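# Slide the film-wrapped bar under the sealing arm

## Task

Push the film-wrapped bar across the table so that its long side runs beneath the sealing arm, with the arm lying along the bar's centre line.

## Robot and tools

Robot: two arms, left_arm and right_arm. left_arm carries a left hand and right_arm a right hand; the left hand is the mirror image of the right. Base poses in the scene frame: left_arm (+0.054, +0.255, +0.014) m, quat_wxyz (+1.000, 0, 0, +0.003); right_arm (-0.020, -0.371, +0.023) m, quat_wxyz (+1.000, 0, 0, -0.006). A two-camera stand sits behind the arms. Loose objects may occasionally get a small outside nudge.

Frames. Scene frame: origin at table-top height, halfway between the arms' nominal bases, +z up, +x out over the table, left_arm toward +y. Image left and right do not match arm names. Fixed cameras and the table use the scene frame. Each arm's hand pose, velocities, Hand target and offsets use that arm's own base frame. Hand point axes (right hand): +z along straight fingers toward the tips, +x across the palm away from the thumb (on the left hand +x points toward the thumb), +y out of the palm's face. The palm face lies at y = -0.062 m; straight fingertips end roughly at z = +0.112 to +0.139 m. A rigid mast on the palm side near the wrist (x +0.05 to +0.10, z -0.16 to -0.11, up to y = +0.06 m; x sign flips on the left hand) can strike things.

execute_actions(actions, cameras). actions is a list of actions run one after another; each action lasts 0.5 s and is a table of at most 15 rows, one row per 1/30 s step. If fewer than 15 rows are given, the last row repeats to fill the action. Each row is one flat list of 48 numbers, all in [-1, 1], covering both arms even if only one moves:
- 1-6: left_arm dx, dy, dz, rx, ry, rz
- 7-22: left hand's 16 places: grasp numbers a, b, c, d in places 7-10, then exactly 0 in the other 12 (any other value there gets the row refused)
- 23-24: left current_limit, speed
- 25-30: right_arm dx, dy, dz, rx, ry, rz
- 31-46: right hand's 16 places, same layout (a, b, c, d, then twelve 0s)
- 47-48: right current_limit, speed
Arm numbers are offsets, not poses: each row is measured from the Hand target as it was when that action began, in the arm's base axes, so rows within one action do not add up, but a repeated offset in the next action moves the arm further. Scale: 1.0 = 0.6 m for dx, dy, dz and 180 degrees for the rotation vector rx, ry, rz, which turns about the Hand target's position. A translation longer than 1.0 may be shortened along its direction. All zeros holds the target.
Grasp numbers are absolute goals from -1 to +1, not offsets; all four 0 is the open hand. a curls index and middle at their outer hinges; b bends all three fingers at the knuckle; c brings the thumb round in front of the palm and the index toward it; d curls the ring finger. To keep a hand unchanged, resend its last a, b, c, d (zeros if none sent yet). current_limit maps -1..+1 to 0..550 mA (never below 11 mA); speed sets hinge speed to (speed + 1)/2 of 8.5 rad/s. They start at +0.4 and -0.6 and stay as last written. cameras: a list of camera names, ["all"], or [] for none; omitted or null gives all for an empty actions list and none otherwise. An unknown name voids the call. Cameras: cam_high, cam_low, cam_left_wrist, cam_right_wrist, each 504x504.

zoom_image(camera, region): closer look at the newest full image of one camera; region is [x0, y0, x1, y1] in pixels from the top-left, no more than 504 wide or high. Only cameras in the latest returned images can be zoomed.

finished_scene(scene): ends the scene for good; scene is 1 and optional. Call it only when the bar rests in place on its own.

Results. end_effector_position (m) and end_effector_quat_wxyz per hand point, in its arm's base frame; readings may be off by a few cm, more at long reach. Hand target is the last commanded pose after clipping; the next offsets count from it. Joint velocities may print "within noise" or be left out when all are still. Hands report hand_goal, hand_measured, hand_current_ma (positive pushes toward -1), hand_state per motor (moving, goal, blocked, overload), plus hand_current_limit and hand_speed. Joint torques include the arm's own weight; positive means toward a larger joint position; numbers 3 and 4 wrap at ±28 N m. Small temperature changes and mostly unused actions may be omitted. Watch for MOTOR HOT and OVER-TEMPERATURE FAULT lines.

Motion behaviour. Commanded orientation is clipped to within 40 degrees of the measured one each step. The hand often stops short of its target; waiting does not help, but the next action (even all zeros) requests it again, and a remaining gap can be sent as an extra offset. Tiny moves may not start. Arms sag under weight, so command somewhat higher if needed. Friction alone can leave a few cm of error, so that is no proof of contact. Near the first joint's axis a small hand move can swing the whole arm. To stop pressing on something, command the target back beyond the hand point. Joint ranges (rad): waist -2.880 to 2.880, shoulder 0.000 to 3.142, elbow 0.000 to 3.019 (straight at 2.964), wrist pitch -1.693 to 1.571, wrist yaw -1.571 to 1.571, wrist roll -2.094 to 2.094.

Avoid: letting the bar or anything leave the table; hard impacts on fixed or heavy objects; slamming or shoving very hard; any contact or squeeze between the two arms, including one hand gripping the other's fingers. A hand motor drawing 495 mA or more for 5 s shuts off for 10 s; a motor reading overload from the first result stays off. Holding loads, stretched-out arms or pushing toward unreachable poses heat motors; at 100 °C that arm drops and stops for 30-60 s or more. Any arm stop discards hand commands sent meanwhile. Time spent thinking passes in the scene while the robot holds the last command, so smooth, efficient moves are preferred.

Each tool is called after "Emit:" as a command line: name --argument value for each argument, lists and objects as JSON in quotes; but a table of rows of numbers goes row by row, as --pt "numbers of a row", without its own name.

## Session

Emit:
execute_actions --actions '[]'

Scene clock: 0.00 s.
left_arm: end_effector_position=(+0.3573, +0.1766, +0.1572) hand_goal=(+0.754, +0.000, +0.576, +0.696, +0.754, +0.000, +0.576, +0.696, +0.754, +0.000, +0.576, +0.696, +0.714, +0.678, +0.226, +0.168) hand_measured=(+0.754, +0.000, +0.576, +0.696, +0.754, +0.000, +0.576, +0.696, +0.754, +0.000, +0.576, +0.696, +0.714, +0.678, +0.226, +0.168) hand_current_ma=(+0, +0, +0, +0, +0, +0, +0, +0, +0, +0, +0, +0, +0, +0, +0, +0) hand_state=(goal, goal, goal, goal, goal, goal, goal, goal, goal, goal, goal, goal, goal, goal, goal, goal) hand_current_limit=0.40 hand_speed=-0.60 end_effector_quat_wxyz=(-0.317, +0.943, +0.099, -0.008) | right_arm: end_effector_position=(+0.4949, +0.1433, +0.3232) hand_goal=(+0.754, +0.000, +0.576, +0.696, +0.754, +0.000, +0.576, +0.696, +0.754, +0.000, +0.576, +0.696, +0.714, +0.678, +0.226, +0.168) hand_measured=(+0.754, +0.000, +0.576, +0.696, +0.754, +0.000, +0.576, +0.696, +0.754, +0.000, +0.576, +0.696, +0.714, +0.678, +0.226, +0.168) hand_current_ma=(+0, +0, +0, +0, +0, +0, +0, +0, +0, +0, +0, +0, +0, +0, +0, +0) hand_state=(goal, goal, goal, goal, goal, goal, goal, goal, goal, goal, goal, goal, goal, goal, goal, goal) hand_current_limit=0.40 hand_speed=-0.60 end_effector_quat_wxyz=(-0.225, +0.649, +0.646, +0.334)
Joint positions: left_arm=[0.387 1.272 1.023 -1.133 -0.62 1.809] | right_arm=[0.102 1.29 1.296 -1.268 -0.782 0.235]
Joint velocities: within noise
Joint torques (N m): no reading
Motor temperatures (°C): left_arm=[28 27 30 28 28 27] | right_arm=[29 36 32 29 27 31]
Heat: left arm: hottest elbow 30 °C; right arm: hottest shoulder 36 °C.
Hand target: left_arm +0.3637, +0.1790, +0.1627; -0.318, +0.943, +0.101, -0.002 | right_arm +0.4999, +0.1438, +0.3362; -0.217, +0.644, +0.648, +0.343

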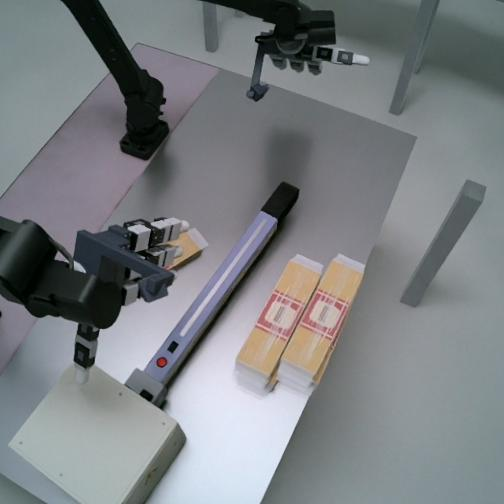

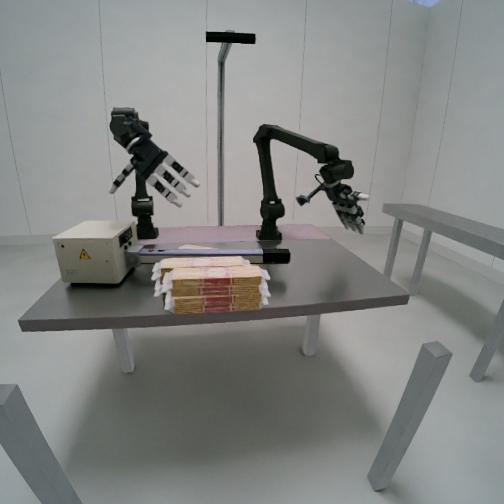

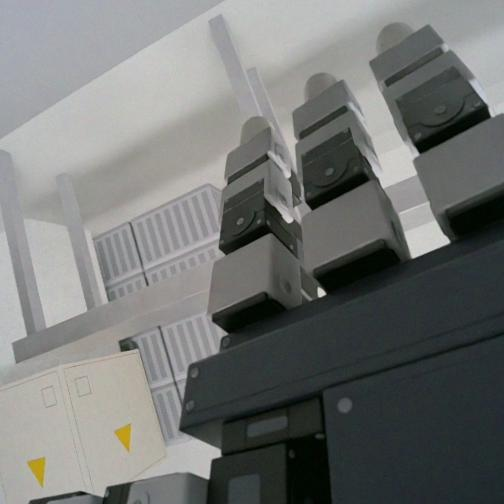

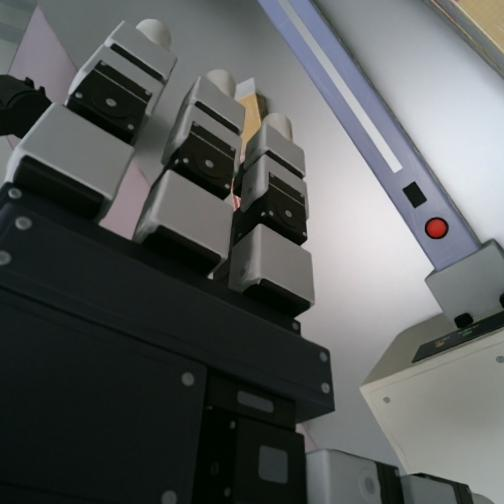

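Emit:
zoom_image --camera "cam_high" --region '[80, 160, 380, 460]'

Emit:
zoom_image --camera "cam_low" --region '[20, 190, 320, 340]'

Emit:
zoom_image --camera "cam_right_wrist" --region '[150, 0, 504, 354]'

Scaled by 1.680.

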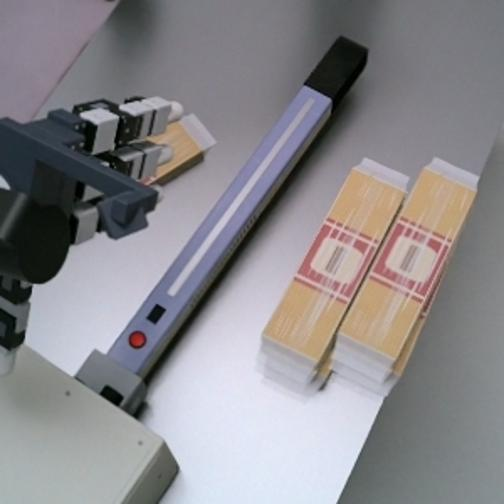

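Scaled by 1.680.

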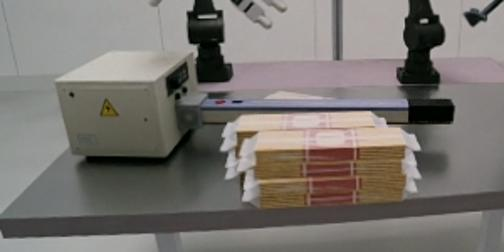

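Scaled by 1.424.

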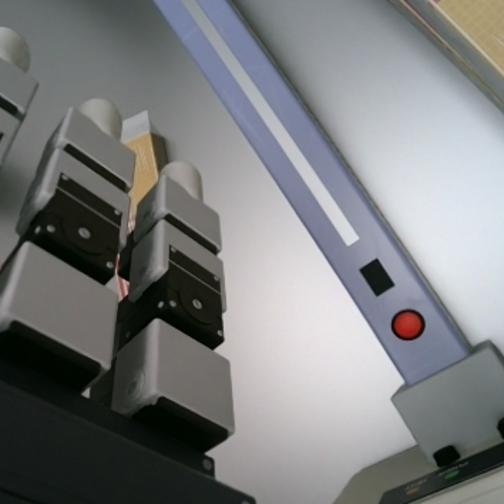

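Emit:
zoom_image --camera "cam_high" --region '[220, 0, 400, 120]'

Emit:
zoom_image --camera "cam_high" --region '[0, 180, 220, 400]'

Emit:
zoom_image --camera "cam_low" --region '[100, 90, 400, 250]'

Scaled by 2.800.

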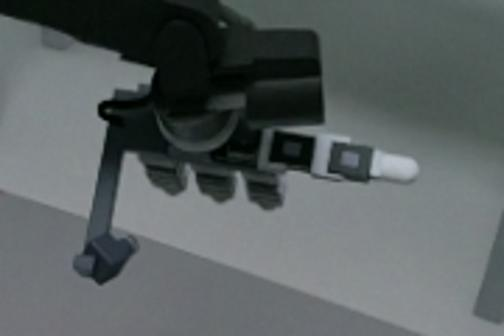

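Scaled by 2.291.

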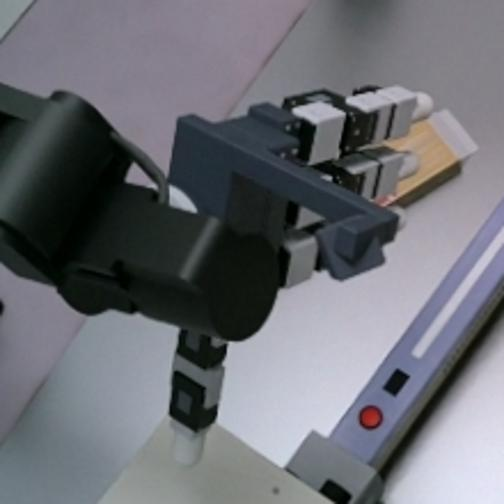

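Scaled by 1.680.

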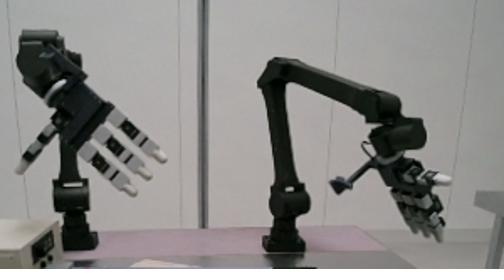

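Emit:
execute_actions --actions '[[[0,0,0,0,0,0,0,0,0,0,0,0,0,0,0,0,0,0,0,0,0,0,0.4,-0.6,-0.06,0.014,0,-0.03,-0.022,-0.0128,0,0,0,0,0,0,0,0,0,0,0,0,0,0,0,0,0.4,-0.6]],[[0,0,0,0,0,0,0,0,0,0,0,0,0,0,0,0,0,0,0,0,0,0,0.4,-0.6,-0.127,0.028,0,-0.0605,-0.0445,-0.0255,0,0,0,0,0,0,0,0,0,0,0,0,0,0,0,0,0.4,-0.6]],[[0,0,0,0,0,0,0,0,0,0,0,0,0,0,0,0,0,0,0,0,0,0,0.4,-0.6,-0.127,0.028,-0.015,-0.0605,-0.0445,-0.0255,0,0,0,0,0,0,0,0,0,0,0,0,0,0,0,0,0.4,-0.6]],[[0,0,0,0,0,0,0,0,0,0,0,0,0,0,0,0,0,0,0,0,0,0,0.4,-0.6,-0.127,0.028,-0.015,-0.0605,-0.0445,-0.0255,0,0,0,0,0,0,0,0,0,0,0,0,0,0,0,0,0.4,-0.6]]]' --cameras '["cam_high","cam_low","cam_right_wrist"]'

Scene clock: 9.27 s.
left_arm: end_effector_position=(+0.3573, +0.1766, +0.1572) hand_goal=(+0.750, +0.000, +0.580, +0.700, +0.750, +0.000, +0.580, +0.700, +0.750, +0.000, +0.580, +0.700, +0.710, +0.680, +0.230, +0.170) hand_measured=(+0.746, +0.000, +0.576, +0.698, +0.746, +0.000, +0.576, +0.698, +0.746, +0.000, +0.576, +0.698, +0.706, +0.678, +0.224, +0.168) hand_current_ma=(-18, +0, -13, -10, -17, +0, -13, -10, -19, +0, -13, -11, -12, -11, -27, -12) hand_state=(goal, goal, goal, goal, goal, goal, goal, goal, goal, goal, goal, goal, goal, goal, goal, goal) hand_current_limit=0.40 hand_speed=-0.60 end_effector_quat_wxyz=(-0.317, +0.943, +0.099, -0.008) | right_arm: end_effector_position=(+0.2354, +0.2003, +0.3137) hand_goal=(+0.750, +0.000, +0.580, +0.700, +0.750, +0.000, +0.580, +0.700, +0.750, +0.000, +0.580, +0.700, +0.710, +0.680, +0.230, +0.170) hand_measured=(+0.754, +0.002, +0.580, +0.698, +0.754, +0.002, +0.580, +0.698, +0.754, +0.002, +0.580, +0.698, +0.714, +0.678, +0.226, +0.168) hand_current_ma=(+18, +4, -3, -8, +19, +4, -3, -10, +19, +3, -3, -9, +19, -11, -24, -12) hand_state=(goal, goal, goal, goal, goal, goal, goal, goal, goal, goal, goal, goal, goal, goal, goal, goal) hand_current_limit=0.40 hand_speed=-0.60 end_effector_quat_wxyz=(+0.213, +0.651, +0.670, +0.286)
Joint positions: left_arm=[0.387 1.272 1.023 -1.133 -0.62 1.809] | right_arm=[1.307 0.797 0.822 -1.244 0.653 1.159]
Joint torques (N m): left_arm=[1.14 -7.18 11.88 0.5 -0.71 -0.11] | right_arm=[0.79 -3.08 11.58 0.65 0.86 0.23]
Heat: left arm: hottest elbow 31 °C; right arm: hottest shoulder 36 °C.
Hand target: left_arm +0.3637, +0.1790, +0.1627; -0.318, +0.943, +0.101, -0.002 | right_arm +0.2353, +0.2025, +0.3183; +0.211, +0.661, +0.662, +0.285
Off the commanded pose: left_arm 0.009 m, 1 deg | right_arm 0.005 m, 1 deg.
Images, in order (width x height): cam_high 504x504, cam_low 504x504, cam_right_wrist 504x504.

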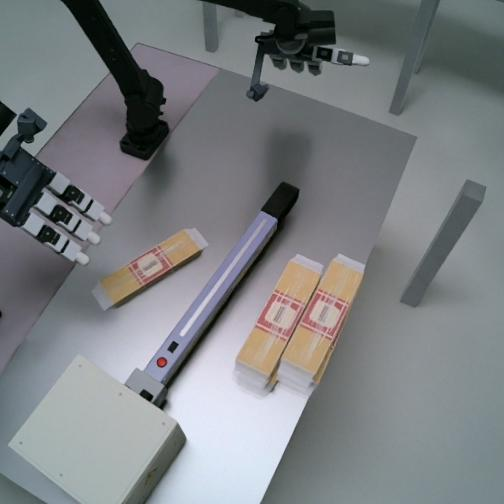

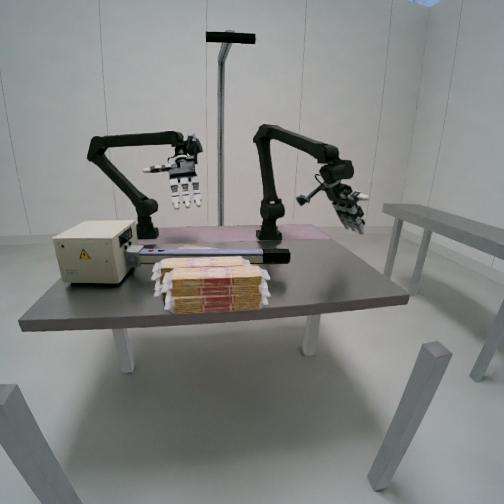

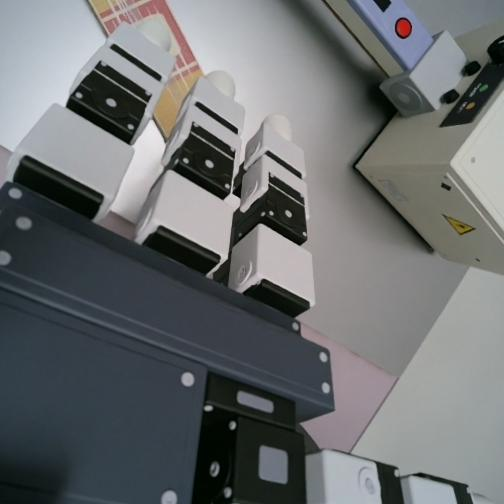

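Emit:
execute_actions --actions '[[[0,0,0,0,0,0,0,0,0,0,0,0,0,0,0,0,0,0,0,0,0,0,0.4,-0.6,-0.06,0.06,0,0,0,0,0,0,0,0,0,0,0,0,0,0,0,0,0,0,0,0,0.4,-0.6]],[[0,0,0,0,0,0,0,0,0,0,0,0,0,0,0,0,0,0,0,0,0,0,0.4,-0.6,-0.08,0.08,-0.06,0,0,0,0,0,0,0,0,0,0,0,0,0,0,0,0,0,0,0,0.4,-0.6]],[[0,0,0,0,0,0,0,0,0,0,0,0,0,0,0,0,0,0,0,0,0,0,0.4,-0.6,0,0,-0.12,0,0,0,0,0,0,0,0,0,0,0,0,0,0,0,0,0,0,0,0.4,-0.6]]]' --cameras '["cam_high","cam_low","cam_right_wrist"]'

Scene clock: 11.80 s.
left_arm: end_effector_position=(+0.3573, +0.1766, +0.1572) hand_goal=(+0.750, +0.000, +0.580, +0.700, +0.750, +0.000, +0.580, +0.700, +0.750, +0.000, +0.580, +0.700, +0.710, +0.680, +0.230, +0.170) hand_measured=(+0.746, +0.000, +0.576, +0.698, +0.746, +0.000, +0.576, +0.698, +0.746, +0.000, +0.576, +0.698, +0.706, +0.678, +0.224, +0.168) hand_current_ma=(-18, +0, -13, -10, -17, +0, -13, -10, -19, +0, -13, -11, -12, -11, -27, -12) hand_state=(goal, goal, goal, goal, goal, goal, goal, goal, goal, goal, goal, goal, goal, goal, goal, goal) hand_current_limit=0.40 hand_speed=-0.60 end_effector_quat_wxyz=(-0.317, +0.943, +0.099, -0.008) | right_arm: end_effector_position=(+0.1507, +0.2865, +0.2146) hand_goal=(+0.750, +0.000, +0.580, +0.700, +0.750, +0.000, +0.580, +0.700, +0.750, +0.000, +0.580, +0.700, +0.710, +0.680, +0.230, +0.170) hand_measured=(+0.754, +0.002, +0.580, +0.698, +0.754, +0.002, +0.580, +0.698, +0.754, +0.002, +0.580, +0.698, +0.716, +0.678, +0.226, +0.168) hand_current_ma=(+21, +4, -2, -8, +21, +4, -2, -10, +20, +3, -2, -8, +20, -11, -24, -12) hand_state=(goal, goal, goal, goal, goal, goal, goal, goal, goal, goal, goal, goal, goal, goal, goal, goal) hand_current_limit=0.40 hand_speed=-0.60 end_effector_quat_wxyz=(+0.209, +0.656, +0.667, +0.284)
Joint positions: left_arm=[0.387 1.272 1.023 -1.133 -0.62 1.809] | right_arm=[1.668 1.165 0.79 -1.142 0.719 1.63]
Joint torques (N m): left_arm=[1.14 -7.18 11.85 0.49 -0.7 -0.11] | right_arm=[0.09 -7.36 8.42 0.76 0.94 0.15]
Heat: left arm: hottest elbow 31 °C; right arm: hottest shoulder 36 °C.
Hand target: left_arm +0.3637, +0.1790, +0.1627; -0.318, +0.943, +0.101, -0.002 | right_arm +0.1513, +0.2865, +0.2103; +0.211, +0.661, +0.662, +0.284
Off the commanded pose: left_arm 0.009 m, 1 deg | right_arm 0.004 m, 1 deg.
Images, in order (width x height): cam_high 504x504, cam_low 504x504, cam_right_wrist 504x504.

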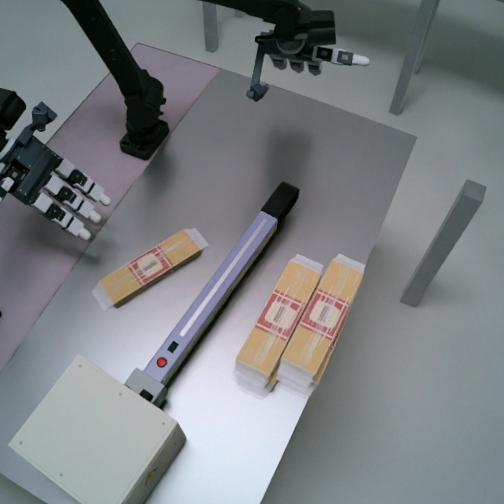

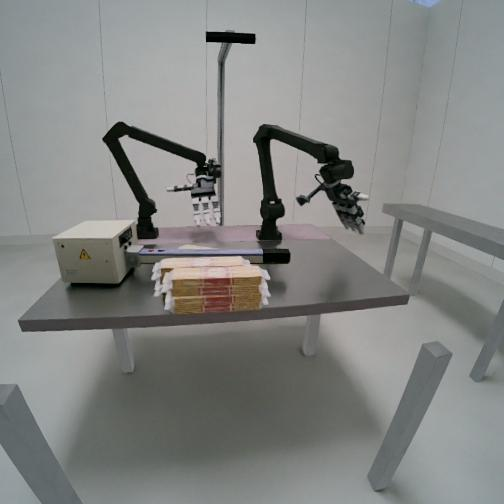

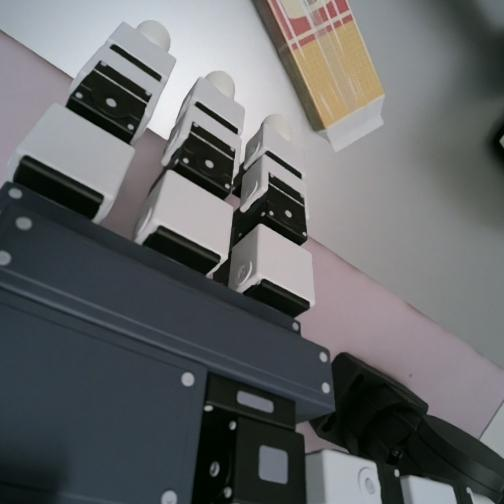

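Emit:
execute_actions --actions '[[[0,0,0,0,0,0,0,0,0,0,0,0,0,0,0,0,0,0,0,0,0,0,0.4,-0.6,0,0,-0.08,0,0,0,0,0,0,0,0,0,0,0,0,0,0,0,0,0,0,0,0.4,-0.6]],[[0,0,0,0,0,0,0,0,0,0,0,0,0,0,0,0,0,0,0,0,0,0,0.4,-0.6,0,0,-0.035,0,0,0,0,0,0,0,0,0,0,0,0,0,0,0,0,0,0,0,0.4,-0.6]]]' --cameras '["cam_high","cam_low","cam_right_wrist"]'

Scene clock: 13.17 s.
left_arm: end_effector_position=(+0.3573, +0.1766, +0.1572) hand_goal=(+0.750, +0.000, +0.580, +0.700, +0.750, +0.000, +0.580, +0.700, +0.750, +0.000, +0.580, +0.700, +0.710, +0.680, +0.230, +0.170) hand_measured=(+0.746, +0.000, +0.576, +0.698, +0.746, +0.000, +0.576, +0.698, +0.746, +0.000, +0.576, +0.698, +0.706, +0.678, +0.224, +0.168) hand_current_ma=(-18, +0, -13, -10, -17, +0, -13, -10, -19, +0, -13, -11, -12, -11, -27, -12) hand_state=(goal, goal, goal, goal, goal, goal, goal, goal, goal, goal, goal, goal, goal, goal, goal, goal) hand_current_limit=0.40 hand_speed=-0.60 end_effector_quat_wxyz=(-0.317, +0.943, +0.099, -0.008) | right_arm: end_effector_position=(+0.1505, +0.2879, +0.1471) hand_goal=(+0.750, +0.000, +0.580, +0.700, +0.750, +0.000, +0.580, +0.700, +0.750, +0.000, +0.580, +0.700, +0.710, +0.680, +0.230, +0.170) hand_measured=(+0.754, +0.002, +0.580, +0.698, +0.754, +0.002, +0.580, +0.698, +0.754, +0.002, +0.580, +0.698, +0.716, +0.678, +0.226, +0.168) hand_current_ma=(+21, +4, -2, -8, +21, +4, -2, -10, +20, +3, -2, -8, +20, -11, -24, -12) hand_state=(goal, goal, goal, goal, goal, goal, goal, goal, goal, goal, goal, goal, goal, goal, goal, goal) hand_current_limit=0.40 hand_speed=-0.60 end_effector_quat_wxyz=(+0.207, +0.658, +0.665, +0.286)
Joint positions: left_arm=[0.387 1.272 1.023 -1.133 -0.62 1.809] | right_arm=[1.668 1.272 0.675 -0.915 0.721 1.635]
Joint torques (N m): left_arm=[0.97 -7 11.89 0.5 -0.71 -0.11] | right_arm=[0.21 -7.59 7.32 0.76 0.89 0.11]
Heat: left arm: hottest elbow 31 °C; right arm: hottest shoulder 36 °C.
Hand target: left_arm +0.3637, +0.1790, +0.1627; -0.318, +0.943, +0.101, -0.002 | right_arm +0.1513, +0.2865, +0.1413; +0.211, +0.661, +0.662, +0.284
Off the commanded pose: left_arm 0.009 m, 1 deg | right_arm 0.006 m, 1 deg.
Images, in order (width x height): cam_high 504x504, cam_low 504x504, cam_right_wrist 504x504.

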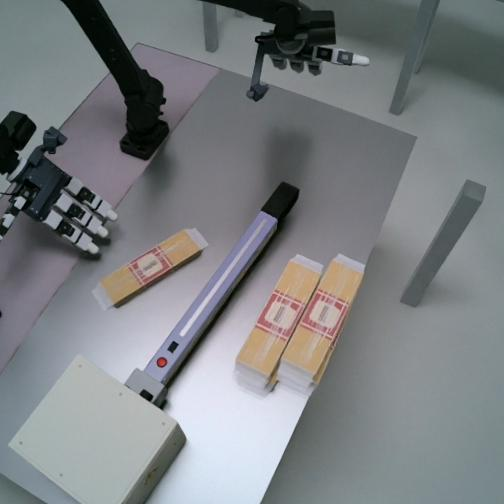

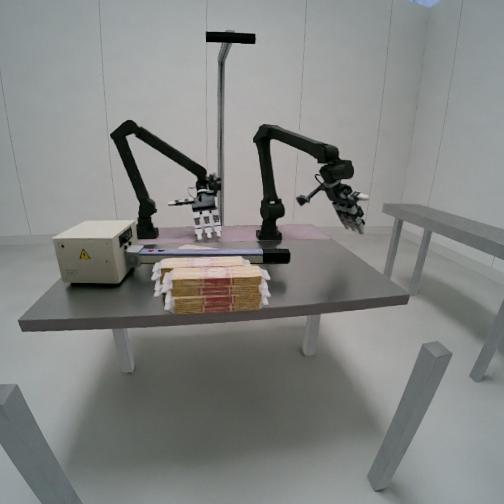

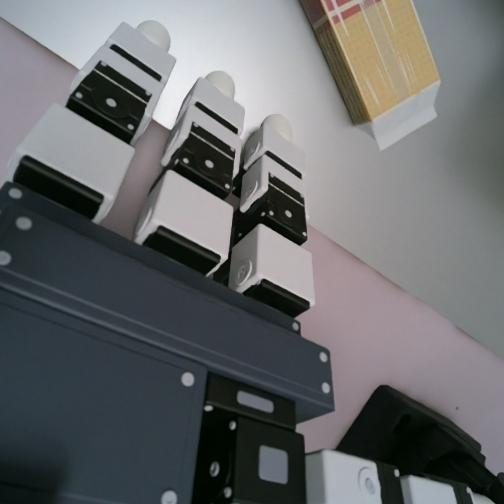

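Emit:
zoom_image --camera "cam_high" --region '[0, 110, 220, 330]'

Emit:
zoom_image --camera "cam_low" --region '[130, 170, 300, 320]'

Scaled by 2.291.

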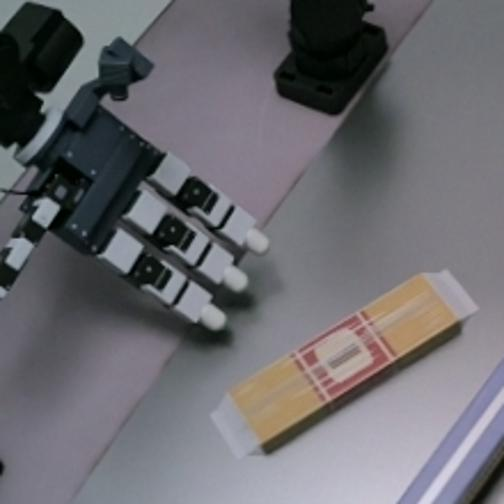

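Scaled by 2.965.

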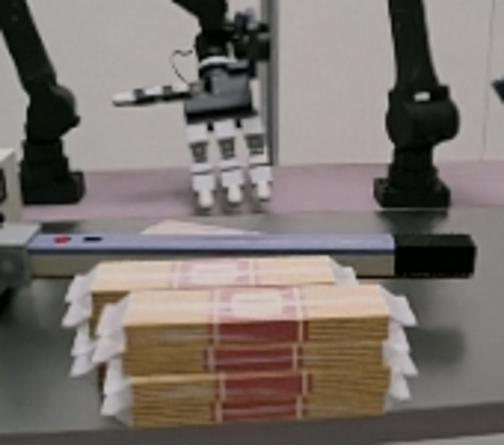

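Emit:
execute_actions --actions '[[[0,0,0,0,0,0,0,0,0,0,0,0,0,0,0,0,0,0,0,0,0,0,0.4,-0.6,0,0,-0.033,0,0,0,0,0,0,0,0,0,0,0,0,0,0,0,0,0,0,0,0.4,-0.6]]]' --cameras '["cam_high"]'

Emit:
zoom_image --camera "cam_high" --region '[0, 110, 220, 330]'

Scene clock: 14.23 s.
left_arm: end_effector_position=(+0.3573, +0.1766, +0.1572) hand_goal=(+0.750, +0.000, +0.580, +0.700, +0.750, +0.000, +0.580, +0.700, +0.750, +0.000, +0.580, +0.700, +0.710, +0.680, +0.230, +0.170) hand_measured=(+0.746, +0.000, +0.576, +0.698, +0.746, +0.000, +0.576, +0.698, +0.746, +0.000, +0.576, +0.698, +0.706, +0.678, +0.224, +0.168) hand_current_ma=(-18, +0, -13, -10, -17, +0, -13, -10, -19, +0, -13, -11, -12, -11, -27, -12) hand_state=(goal, goal, goal, goal, goal, goal, goal, goal, goal, goal, goal, goal, goal, goal, goal, goal) hand_current_limit=0.40 hand_speed=-0.60 end_effector_quat_wxyz=(-0.317, +0.943, +0.099, -0.008) | right_arm: end_effector_position=(+0.1505, +0.2883, +0.1272) hand_goal=(+0.750, +0.000, +0.580, +0.700, +0.750, +0.000, +0.580, +0.700, +0.750, +0.000, +0.580, +0.700, +0.710, +0.680, +0.230, +0.170) hand_measured=(+0.754, +0.002, +0.580, +0.698, +0.754, +0.002, +0.580, +0.698, +0.754, +0.002, +0.580, +0.698, +0.716, +0.678, +0.226, +0.168) hand_current_ma=(+21, +4, -2, -8, +21, +4, -2, -10, +20, +3, -2, -8, +20, -11, -24, -12) hand_state=(goal, goal, goal, goal, goal, goal, goal, goal, goal, goal, goal, goal, goal, goal, goal, goal) hand_current_limit=0.40 hand_speed=-0.60 end_effector_quat_wxyz=(+0.207, +0.658, +0.665, +0.286)
Joint positions: left_arm=[0.387 1.272 1.023 -1.133 -0.62 1.809] | right_arm=[1.668 1.314 0.648 -0.845 0.721 1.635]
Joint torques (N m): left_arm=[1.08 -7.12 11.88 0.5 -0.71 -0.11] | right_arm=[0.09 -7.88 6.99 0.65 0.9 0.11]
Heat: left arm: hottest elbow 32 °C; right arm: hottest shoulder 36 °C.
Hand target: left_arm +0.3637, +0.1790, +0.1627; -0.318, +0.943, +0.101, -0.002 | right_arm +0.1513, +0.2865, +0.1215; +0.211, +0.661, +0.662, +0.284
Off the commanded pose: left_arm 0.009 m, 1 deg | right_arm 0.006 m, 1 deg.
Images, in order (width x height): cam_high 504x504.

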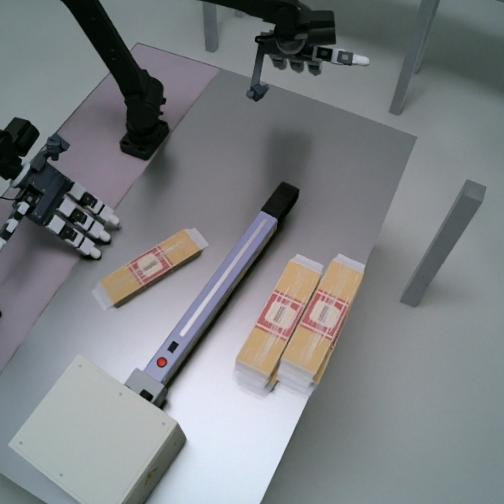

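Scaled by 2.291.

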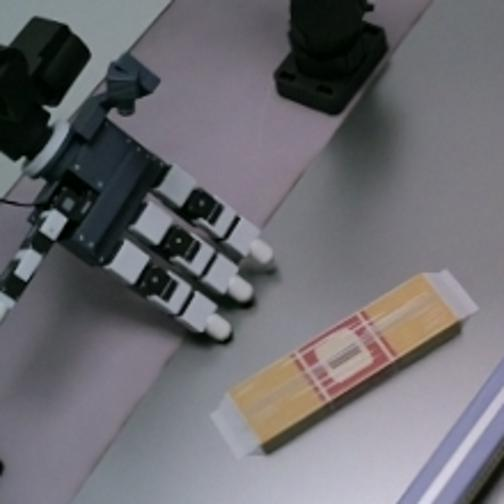

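Emit:
execute_actions --actions '[[[0,0,0,0,0,0,0,0,0,0,0,0,0,0,0,0,0,0,0,0,0,0,0.4,-0.6,0.05,-0.03,0,-0.032,0,-0.0115,0,0,0,0,0,0,0,0,0,0,0,0,0,0,0,0,0.4,-0.6]]]' --cameras '["cam_high","cam_right_wrist"]'

Emit:
zoom_image --camera "cam_high" --region '[40, 150, 220, 330]'

Scene clock: 16.53 s.
left_arm: end_effector_position=(+0.3573, +0.1766, +0.1572) hand_goal=(+0.750, +0.000, +0.580, +0.700, +0.750, +0.000, +0.580, +0.700, +0.750, +0.000, +0.580, +0.700, +0.710, +0.680, +0.230, +0.170) hand_measured=(+0.746, +0.000, +0.576, +0.698, +0.746, +0.000, +0.576, +0.698, +0.746, +0.000, +0.576, +0.698, +0.706, +0.678, +0.224, +0.168) hand_current_ma=(-18, +0, -13, -10, -17, +0, -13, -10, -19, +0, -13, -11, -12, -11, -27, -12) hand_state=(goal, goal, goal, goal, goal, goal, goal, goal, goal, goal, goal, goal, goal, goal, goal, goal) hand_current_limit=0.40 hand_speed=-0.60 end_effector_quat_wxyz=(-0.317, +0.943, +0.099, -0.008) | right_arm: end_effector_position=(+0.1794, +0.2711, +0.1266) hand_goal=(+0.750, +0.000, +0.580, +0.700, +0.750, +0.000, +0.580, +0.700, +0.750, +0.000, +0.580, +0.700, +0.710, +0.680, +0.230, +0.170) hand_measured=(+0.754, +0.002, +0.580, +0.698, +0.754, +0.002, +0.580, +0.698, +0.754, +0.002, +0.580, +0.698, +0.716, +0.678, +0.226, +0.168) hand_current_ma=(+21, +4, -2, -8, +21, +4, -2, -10, +20, +3, -2, -8, +20, -11, -24, -12) hand_state=(goal, goal, goal, goal, goal, goal, goal, goal, goal, goal, goal, goal, goal, goal, goal, goal) hand_current_limit=0.40 hand_speed=-0.60 end_effector_quat_wxyz=(+0.239, +0.667, +0.657, +0.257)
Joint positions: left_arm=[0.387 1.272 1.023 -1.133 -0.62 1.809] | right_arm=[1.568 1.314 0.642 -0.87 0.717 1.572]
Joint torques (N m): left_arm=[1.08 -7.12 11.88 0.49 -0.72 -0.11] | right_arm=[-0.21 -8.23 6.75 0.2 0.8 -0.15]
Heat: left arm: hottest elbow 32 °C; right arm: hottest shoulder 36 °C.
Hand target: left_arm +0.3637, +0.1790, +0.1627; -0.318, +0.943, +0.101, -0.002 | right_arm +0.1812, +0.2686, +0.1215; +0.249, +0.661, +0.664, +0.247
Off the commanded pose: left_arm 0.009 m, 1 deg | right_arm 0.006 m, 2 deg.
Images, in order (width x height): cam_high 504x504, cam_right_wrist 504x504.

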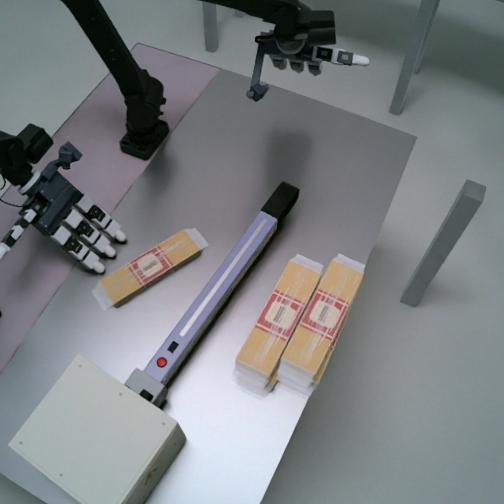

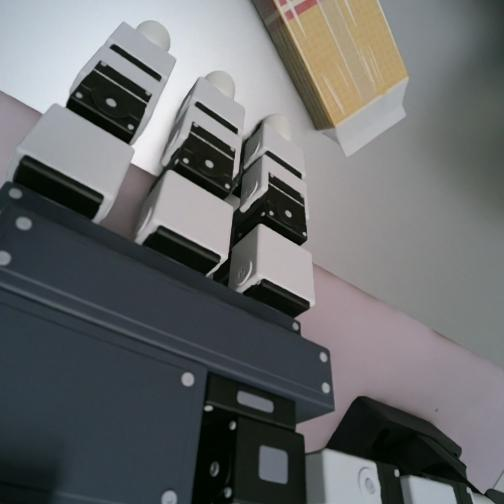

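Scaled by 2.800.

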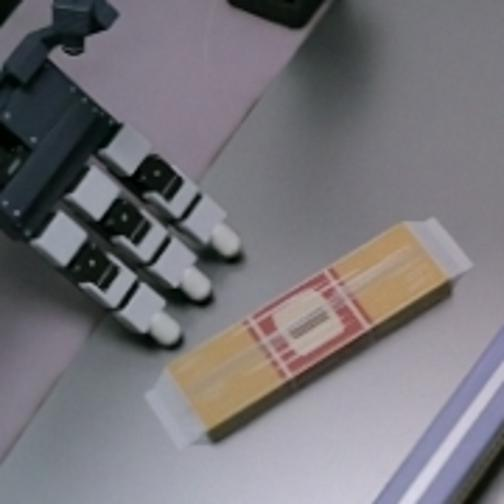

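Emit:
execute_actions --actions '[[[0,0,0,0,0,0,0,0,0,0,0,0,0,0,0,0,0,0,0,0,0,0,0.4,-0.6,0.02,0.03,0,0,0,0,0,0,0,0,0,0,0,0,0,0,0,0,0,0,0,0,0.4,-0.6]],[[0,0,0,0,0,0,0,0,0,0,0,0,0,0,0,0,0,0,0,0,0,0,0.4,-0.6,0.035,0,0,0,0,0,0,0,0,0,0,0,0,0,0,0,0,0,0,0,0,0,0.4,-0.6]],[[0,0,0,0,0,0,0,0,0,0,0,0,0,0,0,0,0,0,0,0,0,0,0.4,-0.6,0.035,0,0,0,0,0,0,0,0,0,0,0,0,0,0,0,0,0,0,0,0,0,0.4,-0.6]]]' --cameras '["cam_high","cam_right_wrist"]'

Emit:
zoom_image --camera "cam_high" --region '[40, 150, 240, 350]'

Scene clock: 18.80 s.
left_arm: end_effector_position=(+0.3573, +0.1766, +0.1572) hand_goal=(+0.750, +0.000, +0.580, +0.700, +0.750, +0.000, +0.580, +0.700, +0.750, +0.000, +0.580, +0.700, +0.710, +0.680, +0.230, +0.170) hand_measured=(+0.746, +0.000, +0.576, +0.698, +0.746, +0.000, +0.576, +0.698, +0.746, +0.000, +0.576, +0.698, +0.706, +0.678, +0.224, +0.168) hand_current_ma=(-18, +0, -13, -10, -17, +0, -13, -10, -19, +0, -13, -11, -12, -11, -27, -12) hand_state=(goal, goal, goal, goal, goal, goal, goal, goal, goal, goal, goal, goal, goal, goal, goal, goal) hand_current_limit=0.40 hand_speed=-0.60 end_effector_quat_wxyz=(-0.317, +0.943, +0.099, -0.008) | right_arm: end_effector_position=(+0.2304, +0.2761, +0.1237) hand_goal=(+0.750, +0.000, +0.580, +0.700, +0.750, +0.000, +0.580, +0.700, +0.750, +0.000, +0.580, +0.700, +0.710, +0.680, +0.230, +0.170) hand_measured=(+0.752, +0.008, +0.580, +0.698, +0.752, +0.004, +0.578, +0.698, +0.752, +0.004, +0.580, +0.698, +0.716, +0.678, +0.226, +0.168) hand_current_ma=(+11, +25, -3, -5, +9, +12, -4, -10, +9, +11, -2, -8, +20, -11, -24, -12) hand_state=(goal, goal, goal, goal, goal, goal, goal, goal, goal, goal, goal, goal, goal, goal, goal, goal) hand_current_limit=0.40 hand_speed=-0.60 end_effector_quat_wxyz=(+0.252, +0.661, +0.662, +0.247)
Joint positions: left_arm=[0.387 1.272 1.023 -1.133 -0.62 1.809] | right_arm=[1.401 1.336 0.644 -0.74 0.711 1.348]
Joint torques (N m): left_arm=[1.14 -7.12 11.89 0.46 -0.7 -0.12] | right_arm=[-0.67 -7.71 9.31 1.21 0.53 -0.14]
Heat: left arm: hottest elbow 32 °C; right arm: hottest shoulder 36 °C.
Hand target: left_arm +0.3637, +0.1790, +0.1627; -0.318, +0.943, +0.101, -0.002 | right_arm +0.2352, +0.2865, +0.1215; +0.249, +0.661, +0.664, +0.247
Off the commanded pose: left_arm 0.009 m, 1 deg | right_arm 0.012 m, 0 deg.
Images, in order (width x height): cam_high 504x504, cam_right_wrist 504x504.

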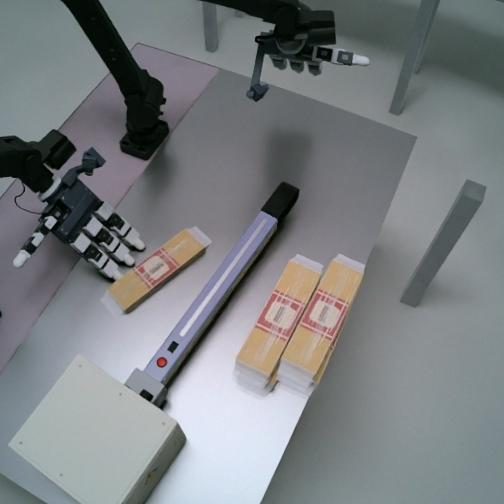

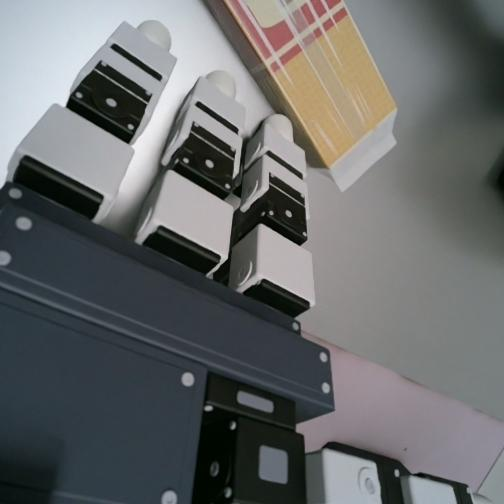

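Scaled by 2.520.

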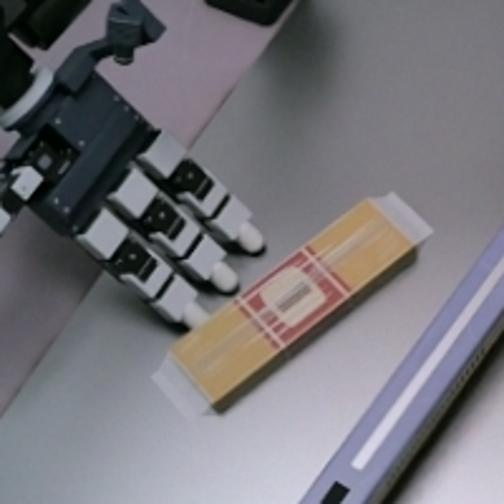

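Emit:
execute_actions --actions '[[[0,0,0,0,0,0,0,0,0,0,0,0,0,0,0,0,0,0,0,0,0,0,0.4,-0.6,0.035,0,0,0,0,0,0,0,0,0,0,0,0,0,0,0,0,0,0,0,0,0,0.4,-0.6]],[[0,0,0,0,0,0,0,0,0,0,0,0,0,0,0,0,0,0,0,0,0,0,0.4,-0.6,0.035,0,0,0,0,0,0,0,0,0,0,0,0,0,0,0,0,0,0,0,0,0,0.4,-0.6]]]' --cameras '["cam_high","cam_right_wrist"]'

Emit:
zoom_image --camera "cam_high" --region '[60, 170, 260, 370]'

Scene clock: 20.30 s.
left_arm: end_effector_position=(+0.3573, +0.1766, +0.1572) hand_goal=(+0.750, +0.000, +0.580, +0.700, +0.750, +0.000, +0.580, +0.700, +0.750, +0.000, +0.580, +0.700, +0.710, +0.680, +0.230, +0.170) hand_measured=(+0.746, +0.000, +0.576, +0.698, +0.746, +0.000, +0.576, +0.698, +0.746, +0.000, +0.576, +0.698, +0.706, +0.678, +0.224, +0.168) hand_current_ma=(-18, +0, -13, -10, -17, +0, -13, -10, -19, +0, -13, -11, -12, -11, -27, -12) hand_state=(goal, goal, goal, goal, goal, goal, goal, goal, goal, goal, goal, goal, goal, goal, goal, goal) hand_current_limit=0.40 hand_speed=-0.60 end_effector_quat_wxyz=(-0.317, +0.943, +0.099, -0.008) | right_arm: end_effector_position=(+0.2702, +0.2751, +0.1236) hand_goal=(+0.750, +0.000, +0.580, +0.700, +0.750, +0.000, +0.580, +0.700, +0.750, +0.000, +0.580, +0.700, +0.710, +0.680, +0.230, +0.170) hand_measured=(+0.752, +0.004, +0.580, +0.698, +0.752, +0.004, +0.578, +0.698, +0.752, +0.002, +0.580, +0.698, +0.716, +0.678, +0.226, +0.168) hand_current_ma=(+7, +10, -3, -5, +11, +16, -4, -10, +10, +10, -2, -8, +20, -11, -24, -12) hand_state=(goal, goal, goal, goal, goal, goal, goal, goal, goal, goal, goal, goal, goal, goal, goal, goal) hand_current_limit=0.40 hand_speed=-0.60 end_effector_quat_wxyz=(+0.252, +0.661, +0.662, +0.247)
Joint positions: left_arm=[0.387 1.272 1.023 -1.133 -0.62 1.809] | right_arm=[1.274 1.341 0.644 -0.63 0.686 1.186]
Joint torques (N m): left_arm=[1.14 -7.06 11.88 0.51 -0.72 -0.12] | right_arm=[-0.91 -7.53 9.98 1.4 0.45 -0.2]
Heat: left arm: hottest elbow 32 °C; right arm: hottest shoulder 36 °C.
Hand target: left_arm +0.3637, +0.1790, +0.1627; -0.318, +0.943, +0.101, -0.002 | right_arm +0.2773, +0.2865, +0.1215; +0.249, +0.661, +0.664, +0.247
Off the commanded pose: left_arm 0.009 m, 1 deg | right_arm 0.014 m, 0 deg.
Images, in order (width x height): cam_high 504x504, cam_right_wrist 504x504.

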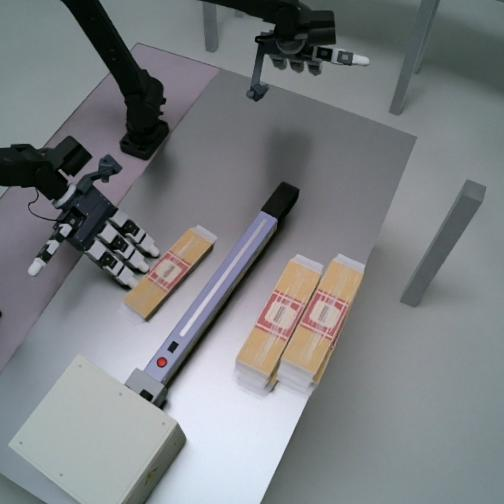

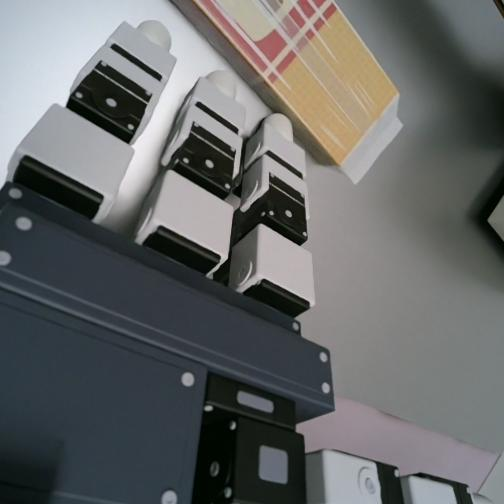

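Scaled by 2.520.

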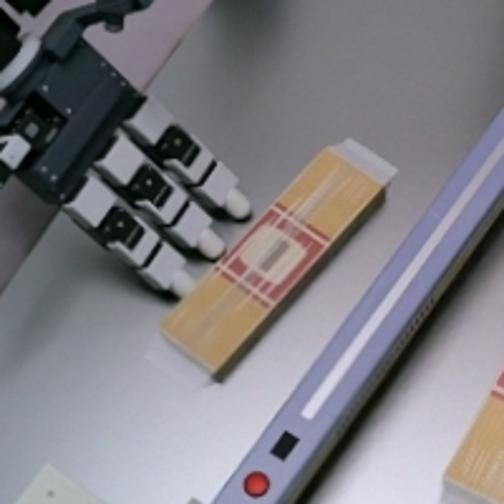

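Emit:
execute_actions --actions '[[[0,0,0,0,0,0,0,0,0,0,0,0,0,0,0,0,0,0,0,0,0,0,0.4,-0.6,0.035,0,0,0,0,0,0,0,0,0,0,0,0,0,0,0,0,0,0,0,0,0,0.4,-0.6]],[[0,0,0,0,0,0,0,0,0,0,0,0,0,0,0,0,0,0,0,0,0,0,0.4,-0.6,0.035,0,0,0,0,0,0,0,0,0,0,0,0,0,0,0,0,0,0,0,0,0,0.4,-0.6]]]' --cameras '["cam_high","cam_low","cam_right_wrist"]'

Emit:
zoom_image --camera "cam_high" --region '[60, 170, 260, 370]'

Scene clock: 22.10 s.
left_arm: end_effector_position=(+0.3573, +0.1766, +0.1572) hand_goal=(+0.750, +0.000, +0.580, +0.700, +0.750, +0.000, +0.580, +0.700, +0.750, +0.000, +0.580, +0.700, +0.710, +0.680, +0.230, +0.170) hand_measured=(+0.746, +0.000, +0.576, +0.698, +0.746, +0.000, +0.576, +0.698, +0.746, +0.000, +0.576, +0.698, +0.706, +0.678, +0.224, +0.168) hand_current_ma=(-18, +0, -13, -10, -17, +0, -13, -10, -19, +0, -13, -11, -12, -11, -27, -12) hand_state=(goal, goal, goal, goal, goal, goal, goal, goal, goal, goal, goal, goal, goal, goal, goal, goal) hand_current_limit=0.40 hand_speed=-0.60 end_effector_quat_wxyz=(-0.317, +0.943, +0.099, -0.008) | right_arm: end_effector_position=(+0.3093, +0.2732, +0.1233) hand_goal=(+0.750, +0.000, +0.580, +0.700, +0.750, +0.000, +0.580, +0.700, +0.750, +0.000, +0.580, +0.700, +0.710, +0.680, +0.230, +0.170) hand_measured=(+0.750, +0.004, +0.580, +0.698, +0.752, +0.004, +0.578, +0.698, +0.750, +0.004, +0.580, +0.698, +0.716, +0.678, +0.226, +0.168) hand_current_ma=(+1, +10, -4, -5, +4, +13, -4, -10, +4, +13, -2, -8, +20, -11, -24, -12) hand_state=(goal, goal, goal, goal, goal, goal, goal, goal, goal, goal, goal, goal, goal, goal, goal, goal) hand_current_limit=0.40 hand_speed=-0.60 end_effector_quat_wxyz=(+0.253, +0.661, +0.662, +0.246)
Joint positions: left_arm=[0.387 1.272 1.023 -1.133 -0.62 1.809] | right_arm=[1.157 1.362 0.657 -0.535 0.653 1.043]
Joint torques (N m): left_arm=[1.14 -7.12 11.86 0.47 -0.7 -0.11] | right_arm=[-0.85 -7.65 10.85 1.55 0.3 -0.17]
Heat: left arm: hottest elbow 32 °C; right arm: hottest shoulder 36 °C.
Hand target: left_arm +0.3637, +0.1790, +0.1627; -0.318, +0.943, +0.101, -0.002 | right_arm +0.3193, +0.2865, +0.1216; +0.249, +0.661, +0.663, +0.247
Off the commanded pose: left_arm 0.009 m, 1 deg | right_arm 0.017 m, 1 deg.
Images, in order (width x height): cam_high 504x504, cam_low 504x504, cam_right_wrist 504x504.

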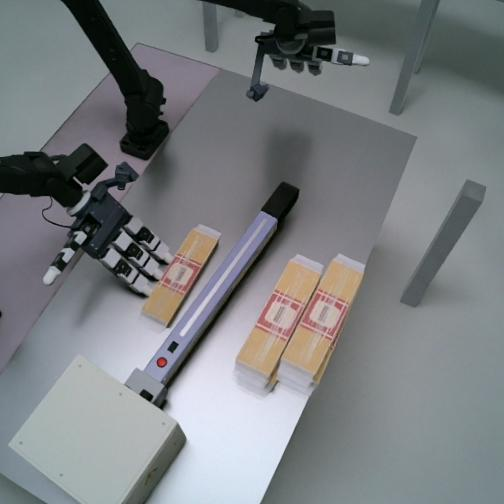

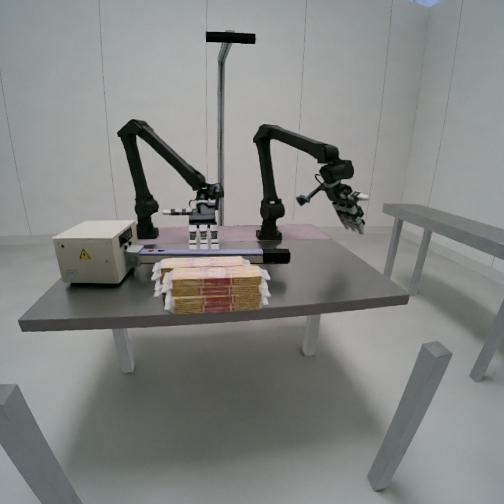

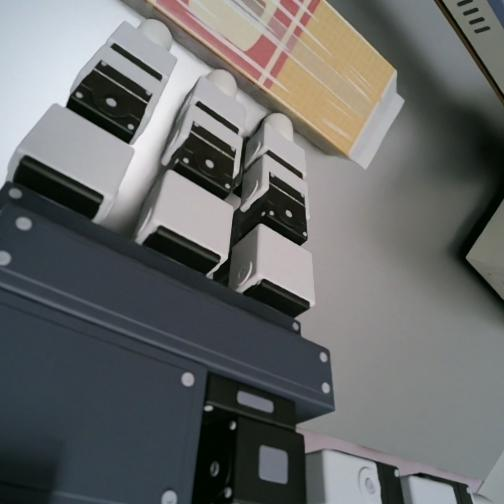

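Scaled by 2.520.

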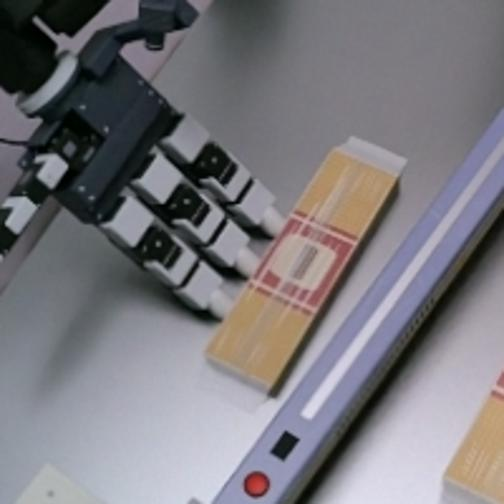

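Emit:
zoom_image --camera "cam_high" --region '[120, 180, 320, 380]'

Emit:
zoom_image --camera "cam_high" --region '[120, 210, 240, 330]'

Emit:
zoom_image --camera "cam_low" --region '[120, 200, 300, 290]'

Scaled by 2.520.

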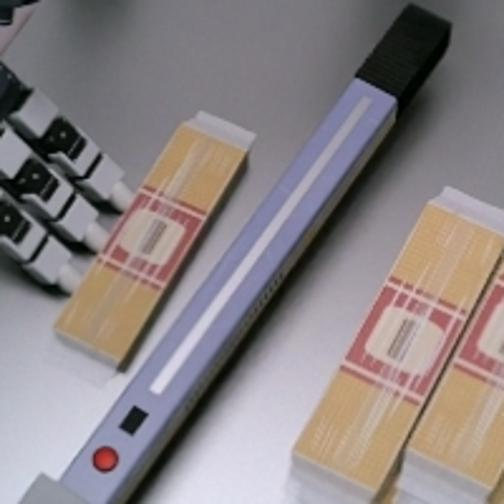

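Scaled by 4.200.

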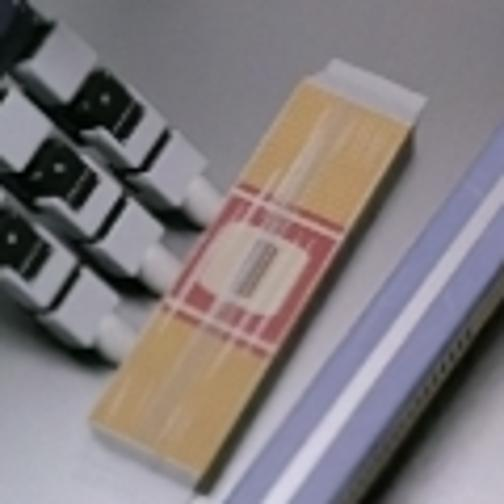

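Scaled by 2.800.

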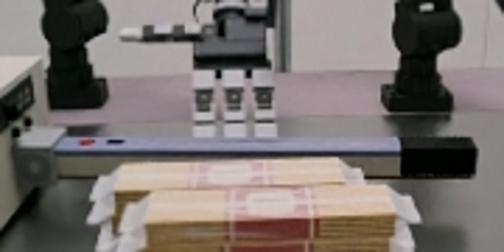

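Emit:
execute_actions --actions '[[[0,0,0,0,0,0,0,0,0,0,0,0,0,0,0,0,0,0,0,0,0,0,0.4,-0.6,0.03,0,0,0,0,-0.018,0,0,0,0,0,0,0,0,0,0,0,0,0,0,0,0,0.4,-0.6]],[[0,0,0,0,0,0,0,0,0,0,0,0,0,0,0,0,0,0,0,0,0,0,0.4,-0.6,0.03,0,0,0,0,-0.018,0,0,0,0,0,0,0,0,0,0,0,0,0,0,0,0,0.4,-0.6]]]' --cameras '["cam_high","cam_right_wrist"]'

Emit:
zoom_image --camera "cam_high" --region '[120, 200, 260, 340]'

Scene clock: 25.53 s.
left_arm: end_effector_position=(+0.3573, +0.1766, +0.1572) hand_goal=(+0.750, +0.000, +0.580, +0.700, +0.750, +0.000, +0.580, +0.700, +0.750, +0.000, +0.580, +0.700, +0.710, +0.680, +0.230, +0.170) hand_measured=(+0.746, +0.000, +0.576, +0.698, +0.746, +0.000, +0.576, +0.698, +0.746, +0.000, +0.576, +0.698, +0.706, +0.678, +0.224, +0.168) hand_current_ma=(-18, +0, -13, -10, -17, +0, -13, -10, -19, +0, -13, -11, -12, -11, -27, -12) hand_state=(goal, goal, goal, goal, goal, goal, goal, goal, goal, goal, goal, goal, goal, goal, goal, goal) hand_current_limit=0.40 hand_speed=-0.60 end_effector_quat_wxyz=(-0.317, +0.943, +0.099, -0.008) | right_arm: end_effector_position=(+0.3460, +0.2810, +0.1235) hand_goal=(+0.750, +0.000, +0.580, +0.700, +0.750, +0.000, +0.580, +0.700, +0.750, +0.000, +0.580, +0.700, +0.710, +0.680, +0.230, +0.170) hand_measured=(+0.752, +0.004, +0.580, +0.698, +0.752, +0.004, +0.578, +0.698, +0.752, +0.004, +0.580, +0.698, +0.716, +0.678, +0.226, +0.168) hand_current_ma=(+4, +13, -4, -5, +8, +15, -4, -10, +10, +13, -2, -7, +20, -11, -24, -12) hand_state=(goal, goal, goal, goal, goal, goal, goal, goal, goal, goal, goal, goal, goal, goal, goal, goal) hand_current_limit=0.40 hand_speed=-0.60 end_effector_quat_wxyz=(+0.262, +0.688, +0.634, +0.236)
Joint positions: left_arm=[0.387 1.272 1.023 -1.133 -0.62 1.809] | right_arm=[1.082 1.458 0.755 -0.542 0.656 1.052]
Joint torques (N m): left_arm=[1.03 -7.18 11.9 0.51 -0.71 -0.11] | right_arm=[-0.79 -9.29 11.15 0.44 0.69 0.22]
Heat: left arm: hottest elbow 33 °C; right arm: hottest shoulder 36 °C.
Hand target: left_arm +0.3637, +0.1790, +0.1627; -0.318, +0.943, +0.101, -0.002 | right_arm +0.3553, +0.2865, +0.1215; +0.262, +0.697, +0.625, +0.233
Off the commanded pose: left_arm 0.009 m, 1 deg | right_arm 0.011 m, 2 deg.
Images, in order (width x height): cam_high 504x504, cam_right_wrist 504x504.

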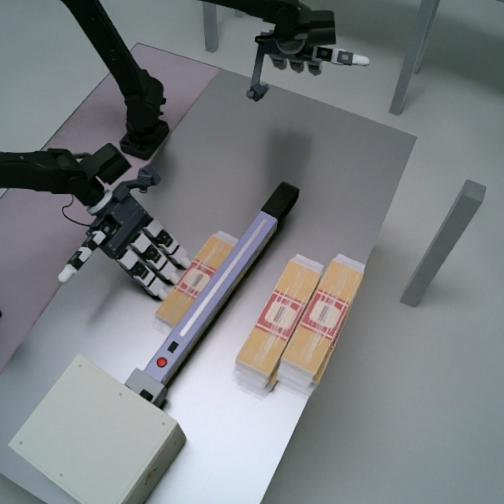

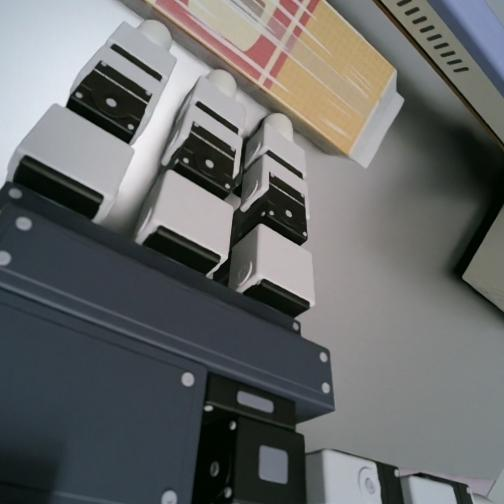

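Scaled by 3.600.

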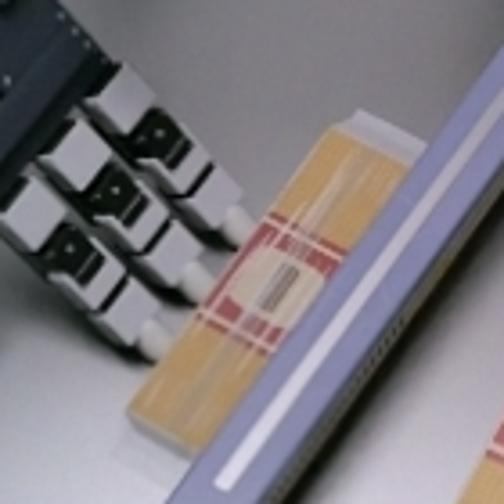

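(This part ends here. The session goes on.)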